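# Swap finished T-part from vise for a new blank

## Task

Lift the finished part (a bar with an inverted-T profile) out of the open vise and set it upright on its broad foot inside the black outfeed tray, beside the part already standing there; the task only counts if both parts finish upright on their feet in that tray. Then take one of the two blanks from the infeed plate and place it on the two low loose bars between the jaws, which must still be standing upright at the end. The blank may keep its plate orientation or be flipped over. Its long side must be pushed flush against the fixed jaw (the end block without hoses), and its end must be pushed flush against the work stop (the short rod between the jaws). The other blank must not be left tipped over.

## Robot and tools

Robot: two arms, left_arm and right_arm, each ending in a five-finger hand (left_arm has a left hand, the mirror of the right). Base positions in the scene frame: left_arm (+0.022, +0.331, 0) m with a tiny yaw, quat_wxyz (+1.000, 0, 0, +0.013); right_arm (-0.021, -0.437, -0.001) m, unrotated. A post stands behind the arms.

Frames: the scene frame has its origin at table-top height midway between the nominal bases, +z up, +x out across the table, left_arm on +y. Fixed cameras and the table use it. Everything about a hand (reported pose, velocities, Hand target, offsets) is in that arm's own base frame, and rotations turn about the Hand target position. The hand point sits 0.05 m in front of the palm and 0.15 m from the wrist flange; its +z runs along straight fingers, +y out of the palm, +x across the palm away from the thumb on the right hand (toward the thumb on the left hand). Straight fingertips reach 0.06-0.07 m past it, about 0.06 m behind it along -y. A wrist bracket on the little-finger side can strike things, and with level fingers the wrist may hang below the hand point.

The 28-number row (both arms, always): left_arm dx, dy, dz, rx, ry, rz; then the left hand's little, ring, middle, index, thumb_bend, thumb_turn, force_limit, speed; then the same fourteen for right_arm. All values lie in [-1, 1]. Pose numbers are offsets, not poses: they count from the Hand target at the start of the action or move, along base axes; 1.0 equals 0.6 m of travel or 180 degrees; rx, ry, rz form one rotation vector. Zeros for all six pose numbers mean no new request. Finger numbers are targets: +1 open/straight, -1 closed; thumb_turn -1 puts the thumb opposite the fingers, +1 beside the palm. force_limit maps -1..+1 to about 0..10 N at the fingertip (0..15 N for the two thumb motors); speed runs from near zero at -1 to full at +0.48 and above. Use speed -0.94 or lower for gentle grips. To keep a hand unchanged, resend the eight numbers of its last executed row. Opposed thumb and fingers hold objects roughly 0.035-0.065 m thick.

Tools:
- execute_actions(actions, cameras): actions is a list of actions, each a table of up to 15 rows at 1/30 s per step; every row is an offset from that action's start pose, and a short table holds its final row. An empty list returns camera images and the full state.
- move(target, speed, blend, stop_force, zero, blocking, cameras): target is one 28-number row or up to 15 rows, every row offset from the same starting Hand targets. Straight-line paths, ending together, capped at 10 s. speed is m/s (0.002 to 3.6, default 0.25; rotation up to twice that in rad/s). blend is a corner radius in m (0 = stop at each target). stop_force, 3 to 120 N, ends an arm's path when its wrist sensor feels that push against its motion; all rows must then share the same hand numbers, and blocking=false cannot be used with it. zero (default true) rezeroes the sensor first. blocking=false returns after about 0.5 s while the motion continues. No obstacle avoidance.
- wait(seconds, cameras): 0 to 3600 s, sends nothing new.
- stop(cameras): brakes a running move.
- zoom_image(camera, region): camera is cam_high, cam_left_wrist or cam_right_wrist; region [x0, y0, x1, y1] in pixels of the 896x504 image, at most 504 by 504.
- show_instructions(): reference pages.
- zero_wrist_force(arm): arm is left_arm or right_arm.
- finished_scene(scene): scene is 1; ends the scene for good.

Results: end_effector_position (m) and end_effector_quat_wxyz per arm, velocities (omitted while joints are still), Hand target (the clipped last command; next offsets start here, and the hand often rests slightly short of it), Joint positions and torques, hand_measured / hand_stopped_by (moving, target, force, stalled, fault) / hand_load_n in motor order, and Wrist force and Wrist torque in the hand axes, plus the peak reading. A move adds a move: line such as done, off_target, moving, held or fault, with limits=paced (pose clipped) or limits=held (steps withheld). MOTOR HOT and OVER-TEMPERATURE FAULT lines warn of overheating. A falling hand_load_n means a lost grip.

Cautions: orientation is clipped to 32 degrees from the measured one per step. A net outside force around 150 N, or wrist torques past their limits (about 10-14 N m of push), stops the arm for 10 s. Arms are stiff, so commanding slightly past a firm contact can fault; approach slowly, ideally with stop_force. Keep the arms apart, and never close a hand on the other hand. Do not drop parts even a few millimetres, release moving parts, slam, or push hard. Anything falling or left off the table fails the task. Keep wrists away from their base axis, and avoid long holds at full stretch.

Each tool is called after "Request:" as name(argument=value, ...), one argument or row to a line, values as JSON.

Reference images:

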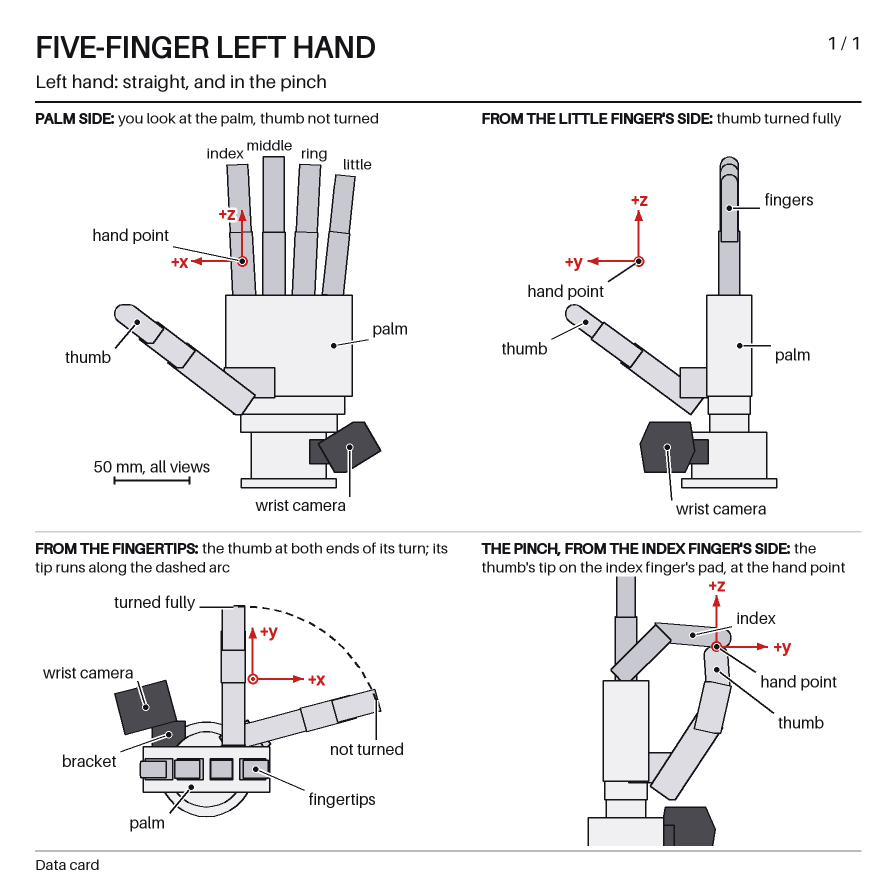

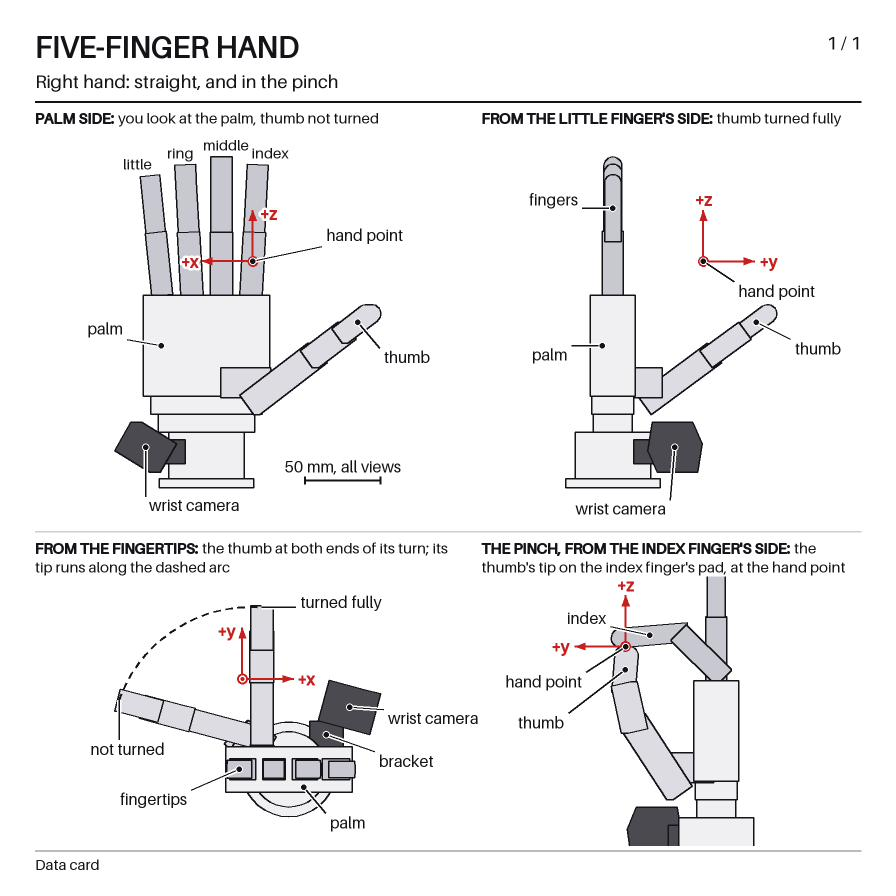

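## Session

Request:
execute_actions(
  actions=[],
)

Scene clock: 0.00 s.
left_arm: end_effector_position=(+0.3453, -0.5023, +0.3947) hand_measured=(+1.000, +1.000, +1.000, +1.000, +1.000, +1.000) hand_load_n=(+0.0, +0.0, +0.0, +0.0, +0.0, +0.0) hand_stopped_by=(target, target, target, target, target, target) hand_force_limit=0.00 hand_speed=-0.80 end_effector_quat_wxyz=(-0.021, +0.996, -0.081, +0.011) | right_arm: end_effector_position=(+0.2923, +0.2017, +0.2971) hand_measured=(+1.000, +1.000, +1.000, +1.000, +1.000, +1.000) hand_load_n=(+0.0, +0.0, +0.0, +0.0, +0.0, +0.0) hand_stopped_by=(target, target, target, target, target, target) hand_force_limit=0.00 hand_speed=-0.80 end_effector_quat_wxyz=(+0.055, -0.407, +0.909, +0.068)
Joint positions: left_arm=[2.433 -2.271 -0.454 1.148 -1.618 1.024] | right_arm=[-0.12 -1.565 1.695 1.415 1.398 -2.53]
Joint velocities: within noise
Joint torques (N m): no reading
Wrist force (N): no reading
Wrist torque (N m): no reading
Wrist force, peak (N): no reading
Hand target: left_arm +0.3453, -0.5023, +0.3947; -0.021, +0.996, -0.081, +0.011 | right_arm +0.2923, +0.2017, +0.2971; +0.055, -0.407, +0.909, +0.068

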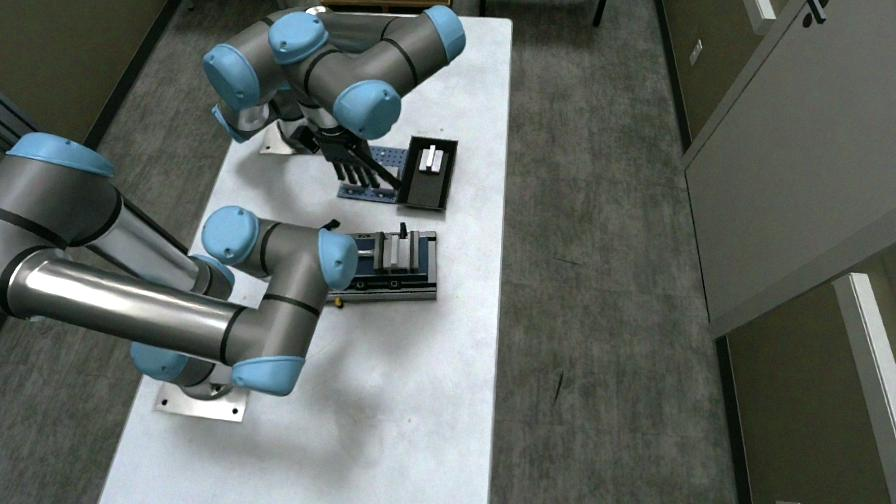

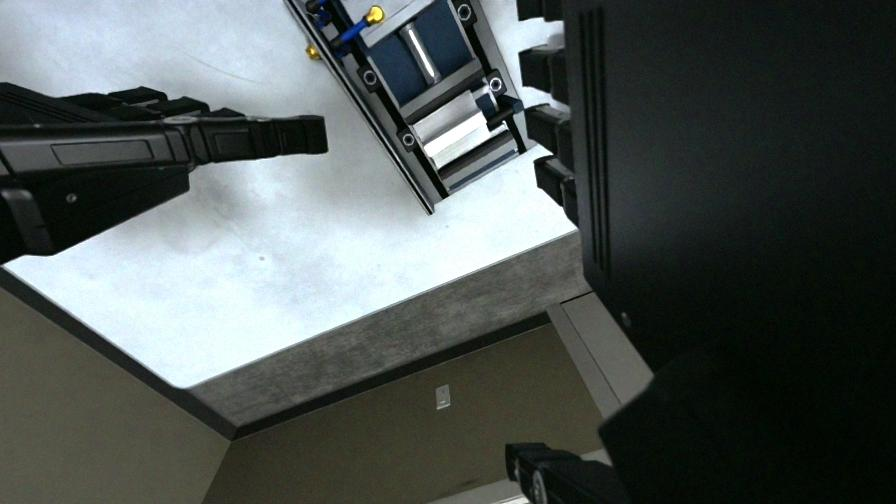

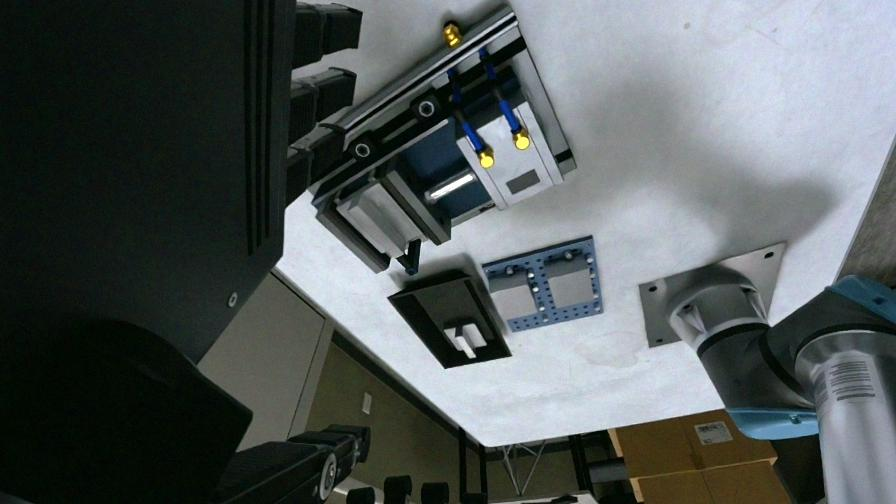

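Request:
zoom_image(
  camera="cam_high",
  region=[300, 110, 500, 320],
)

Request:
zoom_image(
  camera="cam_right_wrist",
  region=[280, 0, 640, 400],
)

Request:
zoom_image(
  camera="cam_left_wrist",
  region=[280, 0, 560, 220],
)

Request:
zoom_image(
  camera="cam_right_wrist",
  region=[300, 140, 480, 300],
)

Scaled by 2.400.

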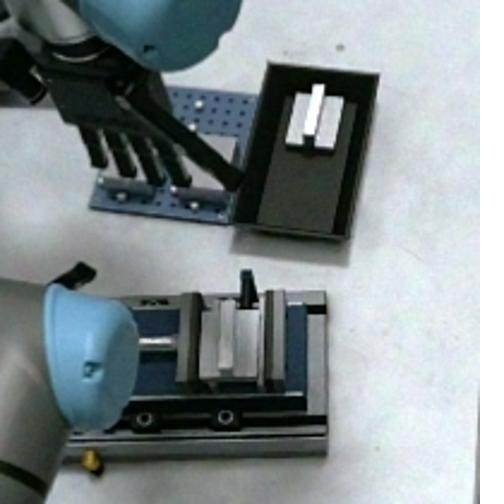

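Scaled by 1.260.

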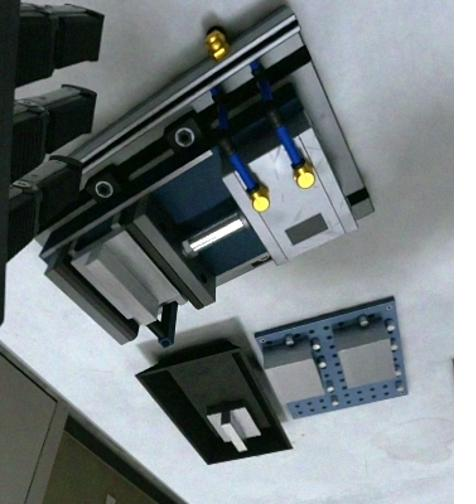

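Scaled by 1.800.

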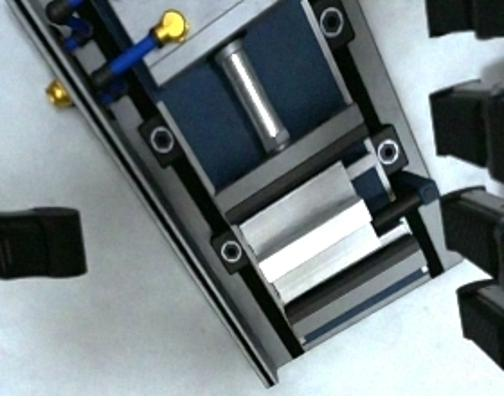

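Scaled by 2.800.

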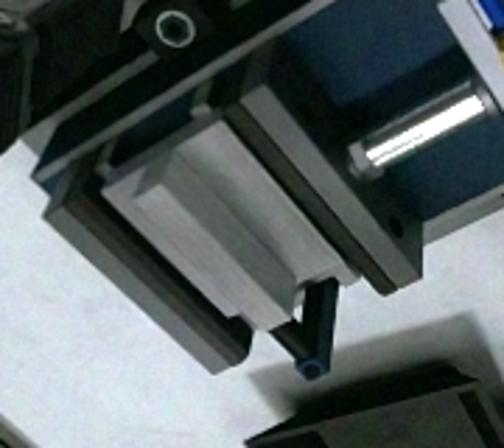

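Request:
move(
  target=[0,0,0,0,0,0,1,1,1,1,1,1,0,-0.8,0.0,-0.42,0.167,0,0,0,1,1,1,1,1,1,0,-0.8],
  cameras=["all"],
)

Scene clock: 55.83 s.
left_arm: end_effector_position=(+0.3453, -0.5023, +0.3947) hand_measured=(+1.000, +1.000, +1.000, +1.000, +1.000, +1.000) hand_load_n=(+0.0, +0.0, +0.0, +0.0, +0.0, +0.0) hand_stopped_by=(target, target, target, target, target, target) hand_force_limit=0.00 hand_speed=-0.80 end_effector_quat_wxyz=(-0.021, +0.996, -0.081, +0.011) | right_arm: end_effector_position=(+0.2923, -0.0502, +0.3972) hand_measured=(+1.000, +1.000, +1.000, +1.000, +1.000, +1.000) hand_load_n=(+0.0, +0.0, +0.0, +0.0, +0.0, +0.0) hand_stopped_by=(target, target, target, target, target, target) hand_force_limit=0.00 hand_speed=-0.80 end_effector_quat_wxyz=(+0.055, -0.407, +0.909, +0.068)
Joint positions: left_arm=[2.433 -2.271 -0.454 1.148 -1.618 1.024] | right_arm=[-0.868 -1.514 1.418 1.766 1.427 -3.288]
Joint torques (N m): left_arm=[0 48.4 16.43 -2.25 0.09 0.28] | right_arm=[-5.69 -8.7 -21.69 5.41 -1.7 -2.64]
Wrist force (N): left_arm=[0.1 0.5 0.5] | right_arm=[-0.1 0.1 0.0]
Wrist torque (N m): left_arm=[0.03 0.01 -0.01] | right_arm=[0.00 -0.01 0.04]
Wrist force, peak (N): left_arm=[0.3 0.7 0.7] | right_arm=[-0.7 0.9 0.4]
Hand target: left_arm +0.3453, -0.5023, +0.3947; -0.021, +0.996, -0.081, +0.011 | right_arm +0.2923, -0.0503, +0.3973; +0.055, -0.407, +0.909, +0.068
Off the commanded pose: left_arm 0.000 m, 0 deg | right_arm 0.000 m, 0 deg.
move: done
cam_right_wrist: T_world_to_cam=[[-0.90185, 0.43063, -0.03485, 0.29919], [0.29613, 0.67488, 0.6759, -0.32895], [0.31459, 0.59925, -0.73616, 0.34491]] pos_world=[0.25873, -0.11352, 0.48668]

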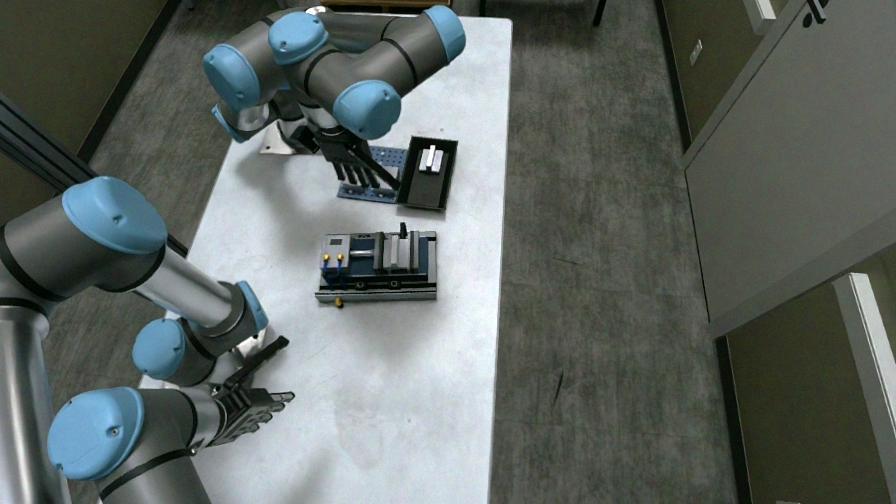

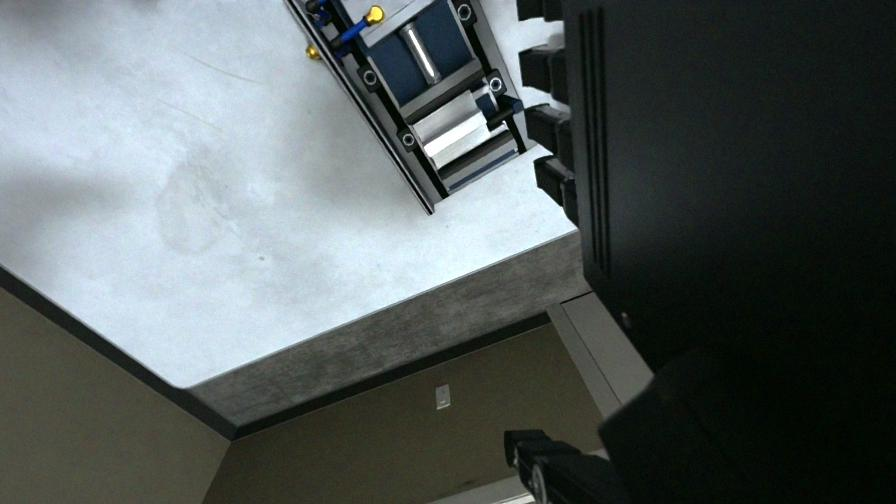

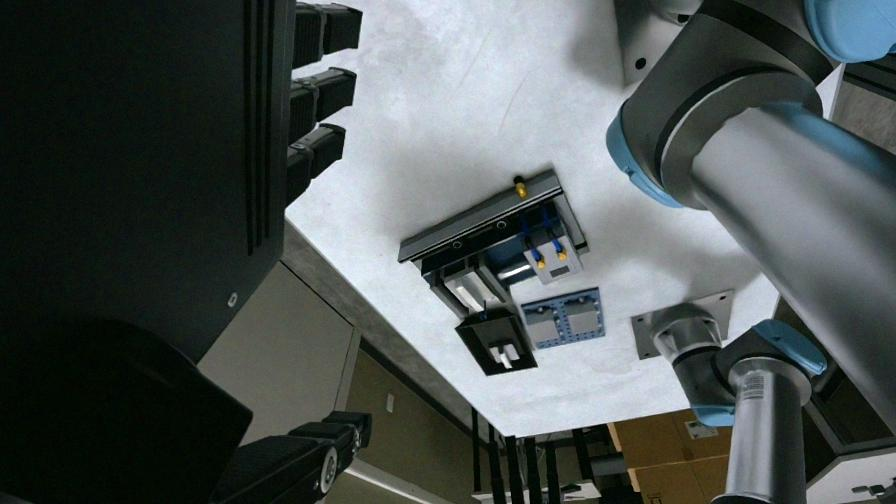

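Request:
zoom_image(
  camera="cam_high",
  region=[310, 210, 450, 310],
)

Request:
zoom_image(
  camera="cam_left_wrist",
  region=[360, 30, 540, 220],
)

Request:
zoom_image(
  camera="cam_right_wrist",
  region=[390, 160, 620, 390],
)

Scaled by 3.600.

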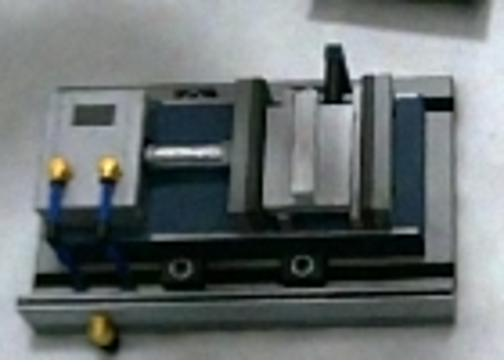

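Scaled by 2.653.

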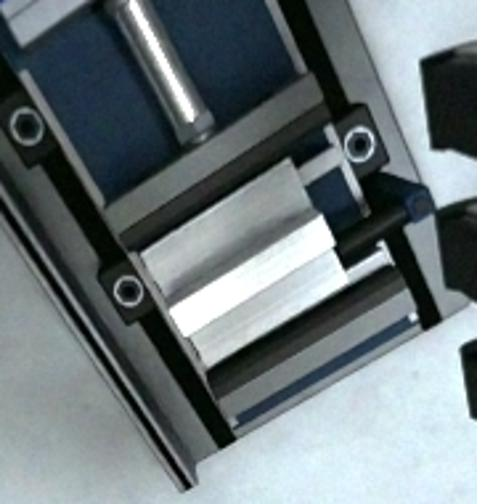

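Scaled by 2.191.

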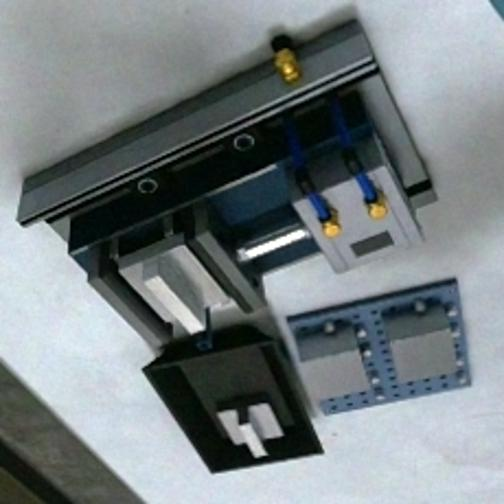

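Request:
move(
  target=[-0.233,0.083,-0.117,0,0,0,1,1,1,1,1,1,0,-0.8,0,0,0,0,0,0,1,1,1,1,1,1,0,-0.8],
  cameras=["cam_left_wrist","cam_high"],
)

Scene clock: 69.07 s.
left_arm: end_effector_position=(+0.2056, -0.4525, +0.3245) hand_measured=(+1.000, +1.000, +1.000, +1.000, +1.000, +1.000) hand_load_n=(+0.0, +0.0, +0.0, +0.0, +0.0, +0.0) hand_stopped_by=(target, target, target, target, target, target) hand_force_limit=0.00 hand_speed=-0.80 end_effector_quat_wxyz=(-0.021, +0.996, -0.081, +0.011) | right_arm: end_effector_position=(+0.2923, -0.0503, +0.3973) hand_measured=(+1.000, +1.000, +1.000, +1.000, +1.000, +1.000) hand_load_n=(+0.0, +0.0, +0.0, +0.0, +0.0, +0.0) hand_stopped_by=(target, target, target, target, target, target) hand_force_limit=0.00 hand_speed=-0.80 end_effector_quat_wxyz=(+0.055, -0.407, +0.909, +0.068)
Joint positions: left_arm=[2.302 -1.864 -1.262 1.543 -1.617 0.893] | right_arm=[-0.868 -1.514 1.418 1.766 1.427 -3.288]
Joint torques (N m): left_arm=[-7.89 47.41 5.63 -1.01 2.46 -2.43] | right_arm=[-6.41 -7.54 -22.47 5.42 -1.7 -2.81]
Wrist force (N): left_arm=[-0.1 0.5 0.3] | right_arm=[-0.4 0.1 0.1]
Wrist torque (N m): left_arm=[0.06 0.01 -0.03] | right_arm=[-0.01 0.02 0.02]
Wrist force, peak (N): left_arm=[1.3 0.6 0.4] | right_arm=[-0.2 0.5 0.0]
Hand target: left_arm +0.2055, -0.4525, +0.3245; -0.021, +0.996, -0.081, +0.011 | right_arm +0.2923, -0.0503, +0.3973; +0.055, -0.407, +0.909, +0.068
Off the commanded pose: left_arm 0.000 m, 0 deg | right_arm 0.000 m, 0 deg.
move: done
cam_left_wrist: T_world_to_cam=[[0.40715, 0.9093, 0.08597, 0.29408], [0.77063, -0.39253, 0.50204, -0.49849], [0.49025, -0.13816, -0.86056, 0.23157]] pos_world=[0.15089, -0.43109, 0.42426]
Images, in order (width x height): cam_high 896x504, cam_left_wrist 896x504.

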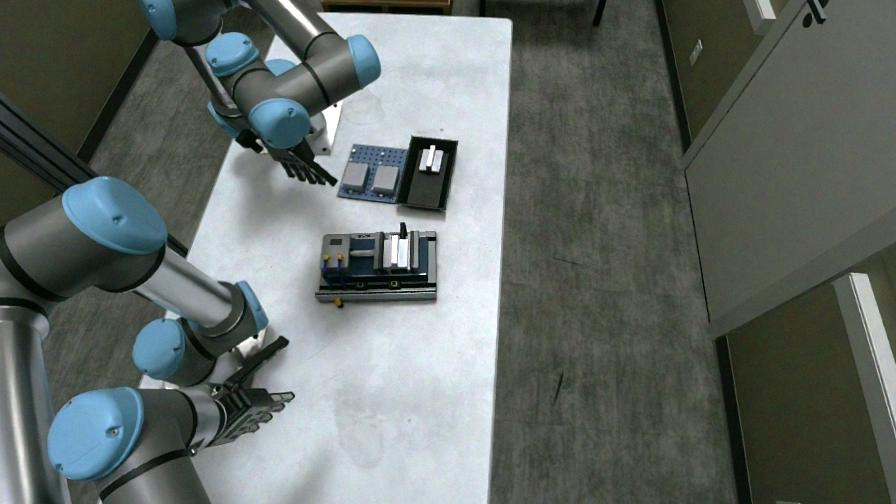

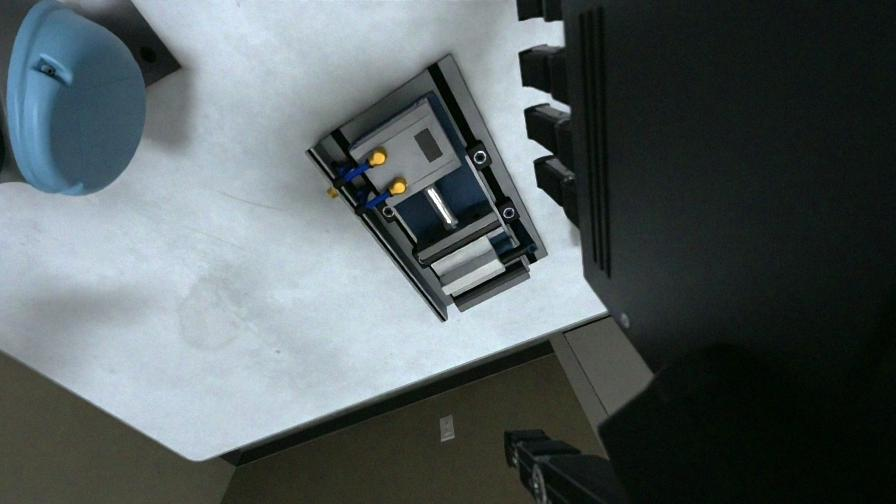

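Request:
zoom_image(
  camera="cam_left_wrist",
  region=[400, 200, 560, 330],
)

Request:
zoom_image(
  camera="cam_high",
  region=[330, 130, 470, 220],
)

Request:
zoom_image(
  camera="cam_high",
  region=[360, 215, 450, 305],
)

Scaled by 3.150.

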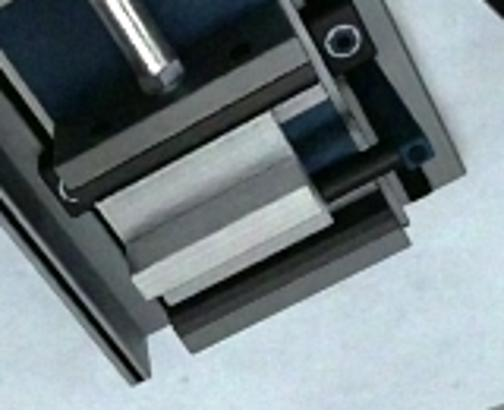

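Scaled by 3.600.

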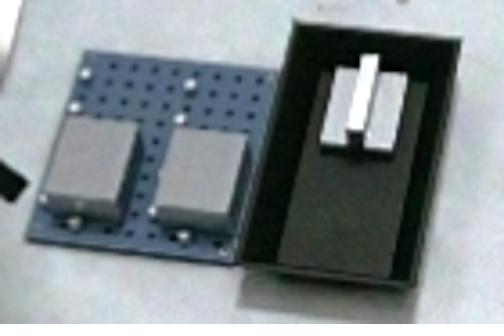

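Scaled by 5.600.

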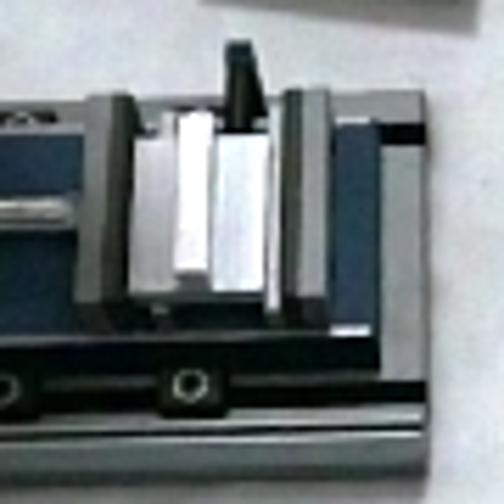

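Request:
move(
  target=[0.05,0.0,-0.12,0,0,0,1,1,1,1,1,1,0,-0.8,0,0,0,0,0,0,1,1,1,1,1,1,0,-0.8],
  cameras=["cam_left_wrist"],
)

Request:
zoom_image(
  camera="cam_left_wrist",
  region=[380, 150, 600, 370],
)

Scene clock: 183.17 s.
left_arm: end_effector_position=(+0.2355, -0.4525, +0.2526) hand_measured=(+1.000, +1.000, +1.000, +1.000, +1.000, +1.000) hand_load_n=(+0.0, +0.0, +0.0, +0.0, +0.0, +0.0) hand_stopped_by=(target, target, target, target, target, target) hand_force_limit=0.00 hand_speed=-0.80 end_effector_quat_wxyz=(-0.021, +0.996, -0.081, +0.011) | right_arm: end_effector_position=(+0.2923, -0.0503, +0.3973) hand_measured=(+1.000, +1.000, +1.000, +1.000, +1.000, +1.000) hand_load_n=(+0.0, +0.0, +0.0, +0.0, +0.0, +0.0) hand_stopped_by=(target, target, target, target, target, target) hand_force_limit=0.00 hand_speed=-0.80 end_effector_quat_wxyz=(+0.055, -0.407, +0.909, +0.068)
Joint positions: left_arm=[2.354 -1.909 -1.385 1.714 -1.617 0.944] | right_arm=[-0.868 -1.514 1.418 1.766 1.427 -3.288]
Joint torques (N m): left_arm=[7.96 22.6 5.62 -1.07 2.56 2.68] | right_arm=[-6.24 -7.75 -22.4 5.3 -1.56 -2.89]
Wrist force (N): left_arm=[0.2 0.4 0.2] | right_arm=[-0.1 0.2 0.1]
Wrist torque (N m): left_arm=[0.06 -0.02 -0.12] | right_arm=[0.01 -0.02 0.04]
Wrist force, peak (N): left_arm=[0.6 0.5 1.5] | right_arm=[-0.3 0.4 0.0]
Hand target: left_arm +0.2355, -0.4525, +0.2525; -0.021, +0.996, -0.081, +0.011 | right_arm +0.2923, -0.0503, +0.3973; +0.055, -0.407, +0.909, +0.068
Off the commanded pose: left_arm 0.000 m, 0 deg | right_arm 0.000 m, 0 deg.
move: done
cam_left_wrist: T_world_to_cam=[[0.4071, 0.90934, 0.08587, 0.28815], [0.77062, -0.39242, 0.50215, -0.48543], [0.49032, -0.13825, -0.86051, 0.15497]] pos_world=[0.18079, -0.43109, 0.35236]

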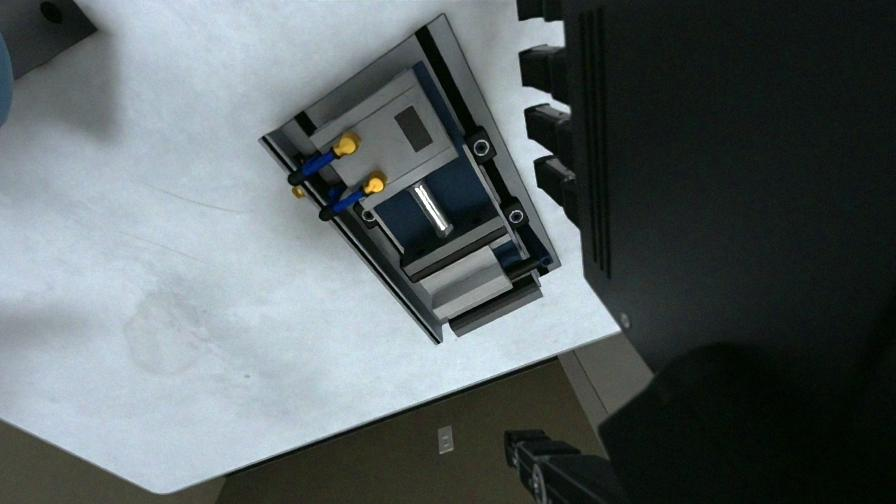

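Scaled by 2.291.

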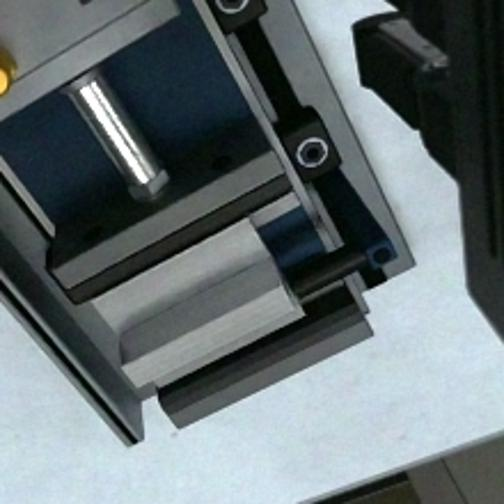

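Request:
move(
  target=[0.2,0.0,0,0,0,0,1,1,1,1,1,1,0,-0.8,0,0,0,0,0,0,1,1,1,1,1,1,0,-0.8],
  cameras=["cam_left_wrist"],
)

Request:
zoom_image(
  camera="cam_left_wrist",
  region=[320, 20, 560, 260],
)

Scene clock: 188.30 s.
left_arm: end_effector_position=(+0.3555, -0.4524, +0.2525) hand_measured=(+1.000, +1.000, +1.000, +1.000, +1.000, +1.000) hand_load_n=(+0.0, +0.0, +0.0, +0.0, +0.0, +0.0) hand_stopped_by=(target, target, target, target, target, target) hand_force_limit=0.00 hand_speed=-0.80 end_effector_quat_wxyz=(-0.021, +0.996, -0.081, +0.011) | right_arm: end_effector_position=(+0.2923, -0.0503, +0.3973) hand_measured=(+1.000, +1.000, +1.000, +1.000, +1.000, +1.000) hand_load_n=(+0.0, +0.0, +0.0, +0.0, +0.0, +0.0) hand_stopped_by=(target, target, target, target, target, target) hand_force_limit=0.00 hand_speed=-0.80 end_effector_quat_wxyz=(+0.055, -0.407, +0.909, +0.068)
Joint positions: left_arm=[2.522 -2.08 -1.137 1.644 -1.618 1.112] | right_arm=[-0.868 -1.514 1.418 1.766 1.427 -3.288]
Joint torques (N m): left_arm=[8.15 29.98 33.51 -3.55 2.26 2.71] | right_arm=[-6.35 -7.97 -23.03 5.28 -1.59 -2.82]
Wrist force (N): left_arm=[0.1 0.3 0.5] | right_arm=[0.0 0.2 0.1]
Wrist torque (N m): left_arm=[0.01 -0.02 -0.07] | right_arm=[0.02 -0.03 0.05]
Wrist force, peak (N): left_arm=[-1.4 0.7 0.1] | right_arm=[-0.3 0.1 -0.3]
Hand target: left_arm +0.3555, -0.4525, +0.2525; -0.021, +0.996, -0.081, +0.011 | right_arm +0.2923, -0.0503, +0.3973; +0.055, -0.407, +0.909, +0.068
Off the commanded pose: left_arm 0.000 m, 0 deg | right_arm 0.000 m, 0 deg.
move: done
cam_left_wrist: T_world_to_cam=[[0.4071, 0.90934, 0.08588, 0.23934], [0.77059, -0.39241, 0.50219, -0.57778], [0.49036, -0.13826, -0.86048, 0.09606]] pos_world=[0.30069, -0.43109, 0.35226]

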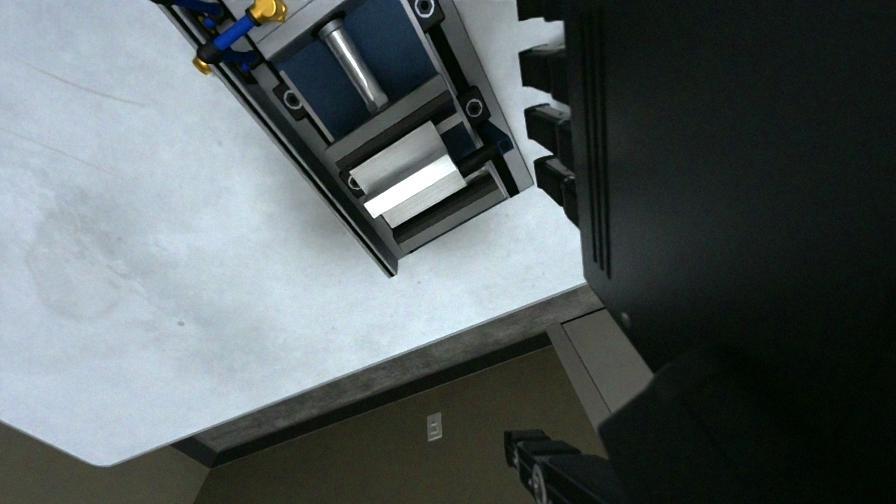

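Scaled by 2.100.

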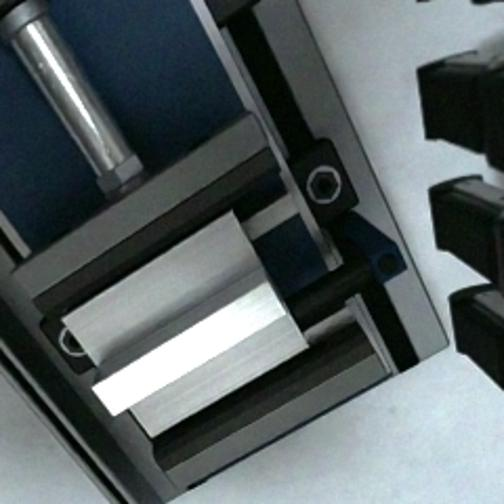

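Request:
move(
  target=[
    [0,0,0.33,0,0,0,1,1,1,1,1,1,0,-0.8,0,0,0,0,0,0,1,1,1,1,1,1,0,-0.8],
    [0.02,0.93,0.3,-0.0921,-0.0781,-0.4428,1,1,1,1,1,1,0,-0.8,0,0,0,0,0,0,1,1,1,1,1,1,0,-0.8],
  ],
  blend=[0.05,0],
  cameras=["cam_left_wrist","cam_high"],
)

Scene clock: 294.50 s.
left_arm: end_effector_position=(+0.3675, +0.1055, +0.4325) hand_measured=(+1.000, +1.000, +1.000, +1.000, +1.000, +1.000) hand_load_n=(+0.0, +0.0, +0.0, +0.0, +0.0, +0.0) hand_stopped_by=(target, target, target, target, target, target) hand_force_limit=0.00 hand_speed=-0.80 end_effector_quat_wxyz=(+0.114, +0.699, -0.691, +0.145) | right_arm: end_effector_position=(+0.2923, -0.0503, +0.3973) hand_measured=(+1.000, +1.000, +1.000, +1.000, +1.000, +1.000) hand_load_n=(+0.0, +0.0, +0.0, +0.0, -0.5, +0.0) hand_stopped_by=(target, target, target, target, target, target) hand_force_limit=0.00 hand_speed=-0.80 end_effector_quat_wxyz=(+0.055, -0.407, +0.909, +0.068)
Joint positions: left_arm=[3.923 -1.977 -0.957 1.129 -1.28 3.946] | right_arm=[-0.868 -1.514 1.418 1.766 1.427 -3.288]
Joint torques (N m): left_arm=[8 25.04 31.45 -3.74 -1.8 2.58] | right_arm=[-6.87 -8.24 -22.45 5.31 -1.66 -2.88]
Wrist force (N): left_arm=[0.0 0.5 0.5] | right_arm=[-0.2 0.1 0.0]
Wrist torque (N m): left_arm=[0.05 0.06 -0.10] | right_arm=[0.00 -0.01 0.04]
Wrist force, peak (N): left_arm=[-0.1 0.2 2.2] | right_arm=[-0.2 0.4 0.0]
Hand target: left_arm +0.3675, +0.1055, +0.4325; +0.115, +0.699, -0.691, +0.145 | right_arm +0.2923, -0.0503, +0.3973; +0.055, -0.407, +0.909, +0.068
Off the commanded pose: left_arm 0.000 m, 0 deg | right_arm 0.000 m, 0 deg.
move: done
cam_left_wrist: T_world_to_cam=[[0.96372, -0.20805, 0.16721, -0.41031], [-0.26098, -0.60305, 0.75381, -0.16598], [-0.056, -0.7701, -0.63546, 0.49235]] pos_world=[0.37968, 0.1937, 0.50659]
Images, in order (width x height): cam_high 896x504, cam_left_wrist 896x504.

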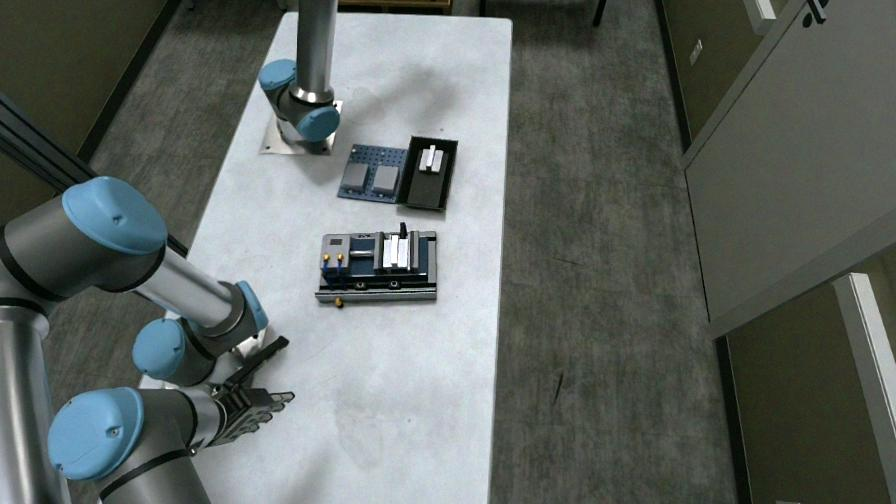

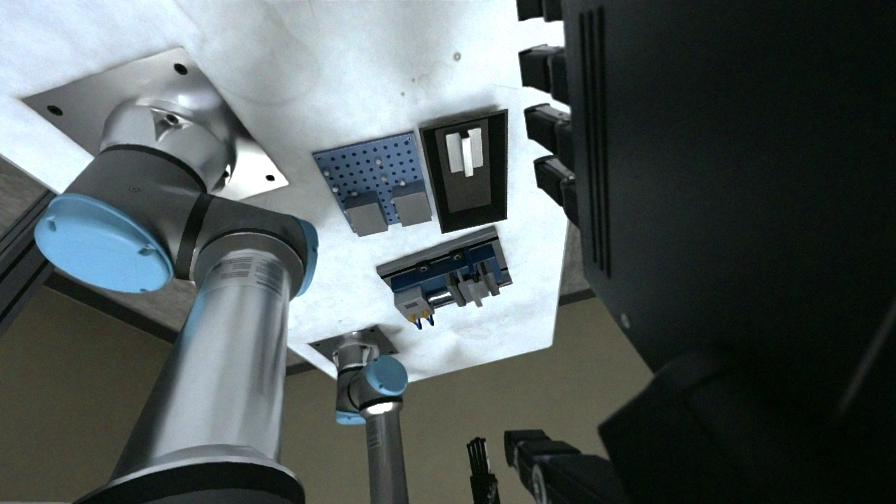

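Request:
zoom_image(
  camera="cam_left_wrist",
  region=[370, 220, 530, 340],
)

Request:
zoom_image(
  camera="cam_left_wrist",
  region=[300, 100, 520, 250],
)

Request:
zoom_image(
  camera="cam_high",
  region=[330, 130, 420, 210],
)

Request:
zoom_image(
  camera="cam_high",
  region=[390, 130, 470, 215],
)

Scaled by 3.150.

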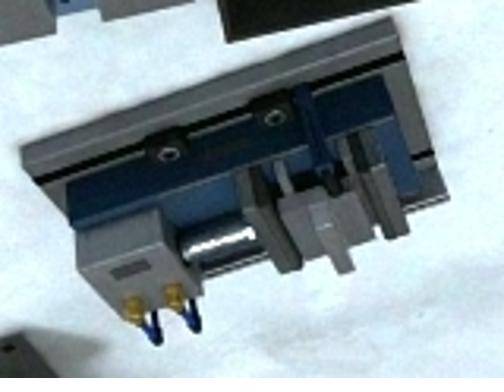

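Scaled by 2.291.

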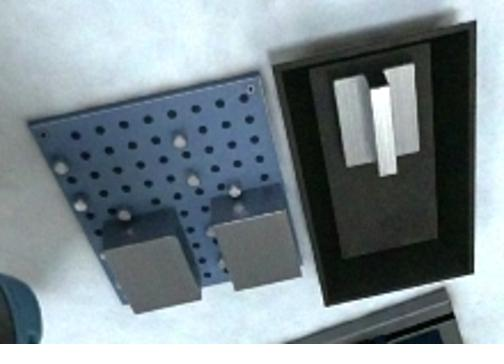

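Scaled by 5.600.

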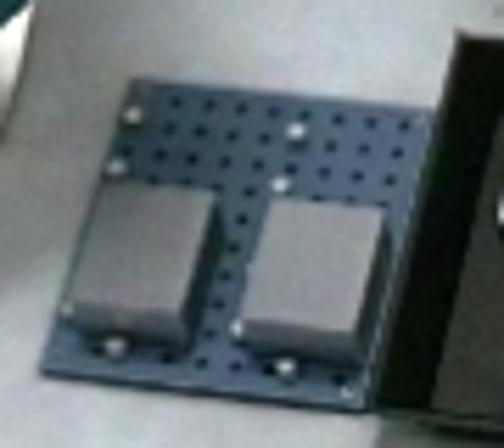

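Scaled by 5.929.

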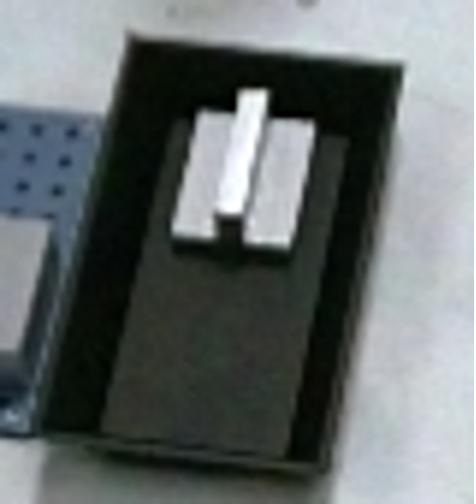

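Request:
move(
  target=[
    [0,0,0,0,0,0,1,1,1,1,1,1,0,-0.8,-0.02,0.30,-0.06,-0.1563,-0.3334,0.2095,1,1,1,1,1,1,0,-0.8],
    [0,0,0,0,0,0,1,1,1,1,1,1,0,-0.8,0.0428,0.4755,-0.3288,-0.1563,-0.3334,0.2095,1,1,1,1,1,1,0,-0.8],
  ],
  blend=[0.03,0],
  cameras=["all"],
)

Request:
zoom_image(
  camera="cam_right_wrist",
  region=[400, 100, 700, 400],
)

Scene clock: 348.43 s.
left_arm: end_effector_position=(+0.3675, +0.1055, +0.4325) hand_measured=(+1.000, +1.000, +1.000, +1.000, +1.000, +1.000) hand_load_n=(+0.0, +0.0, +0.0, +0.0, -0.5, +0.0) hand_stopped_by=(target, target, target, target, target, target) hand_force_limit=0.00 hand_speed=-0.80 end_effector_quat_wxyz=(+0.115, +0.699, -0.691, +0.145) | right_arm: end_effector_position=(+0.2923, -0.0503, +0.3973) hand_measured=(+1.000, +1.000, +1.000, +1.000, +1.000, +1.000) hand_load_n=(+0.0, +0.0, +0.0, +0.0, +0.0, +0.0) hand_stopped_by=(target, target, target, target, target, target) hand_force_limit=0.00 hand_speed=-0.80 end_effector_quat_wxyz=(+0.055, -0.407, +0.909, +0.068)
Joint positions: left_arm=[3.923 -1.977 -0.957 1.129 -1.281 3.946] | right_arm=[-0.868 -1.514 1.418 1.766 1.427 -3.288]
Joint torques (N m): left_arm=[8.21 24.6 31.36 -3.55 -1.78 2.78] | right_arm=[-6.24 -8.05 -22.08 5.08 -1.66 -2.85]
Wrist force (N): left_arm=[-0.1 0.6 0.5] | right_arm=[0.0 0.2 -0.1]
Wrist torque (N m): left_arm=[0.06 0.07 -0.11] | right_arm=[0.03 -0.03 0.05]
Wrist force, peak (N): left_arm=[-0.2 0.6 0.9] | right_arm=[-0.3 0.2 -0.3]
Hand target: left_arm +0.3675, +0.1055, +0.4325; +0.115, +0.699, -0.691, +0.145 | right_arm +0.2923, -0.0503, +0.3973; +0.055, -0.407, +0.909, +0.068
move: not run (at target 1 of 2 right_arm's wrist lies too close to its first joint's axis: tilt that pose or move it outward; nothing was sent)
cam_left_wrist: T_world_to_cam=[[0.96369, -0.20818, 0.16723, -0.41029], [-0.26107, -0.60295, 0.75386, -0.16599], [-0.0561, -0.77014, -0.6354, 0.49237]] pos_world=[0.37968, 0.1937, 0.50659]
cam_right_wrist: T_world_to_cam=[[-0.90185, 0.43063, -0.03485, 0.29923], [0.29613, 0.67488, 0.6759, -0.32895], [0.31459, 0.59925, -0.73616, 0.34504]] pos_world=[0.25873, -0.11362, 0.48678]

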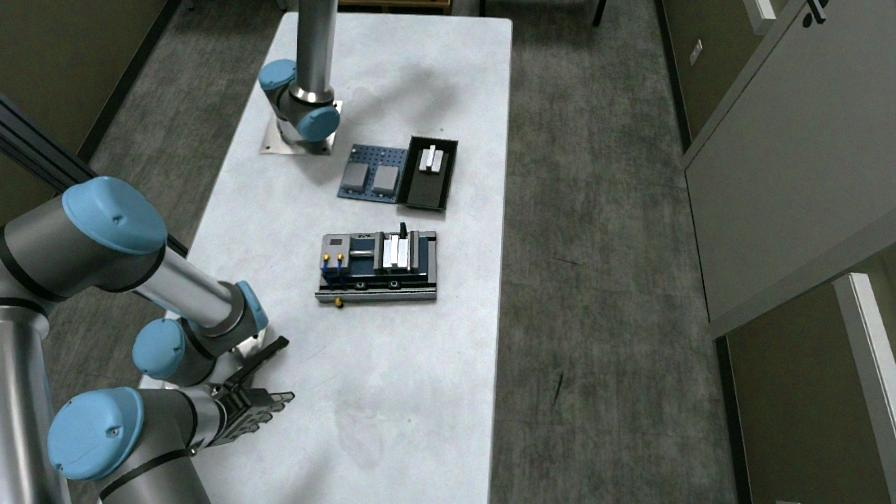

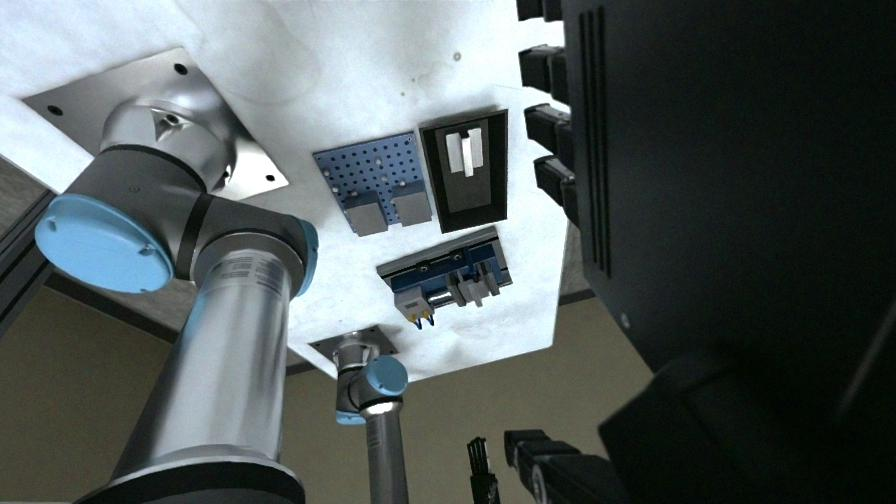

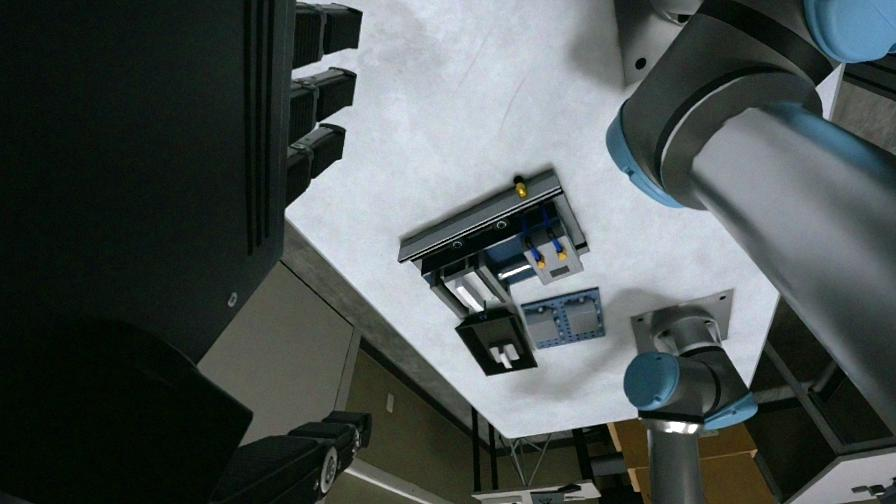

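Scaled by 1.680.

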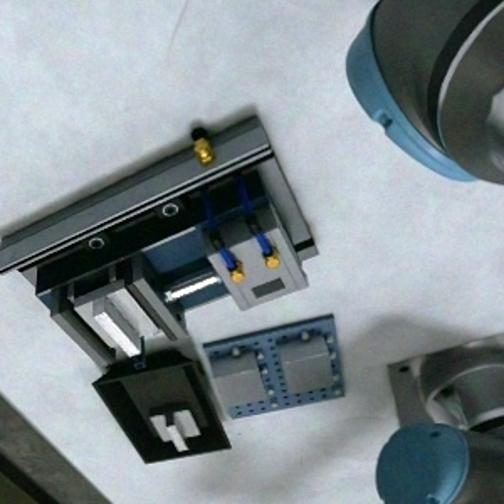

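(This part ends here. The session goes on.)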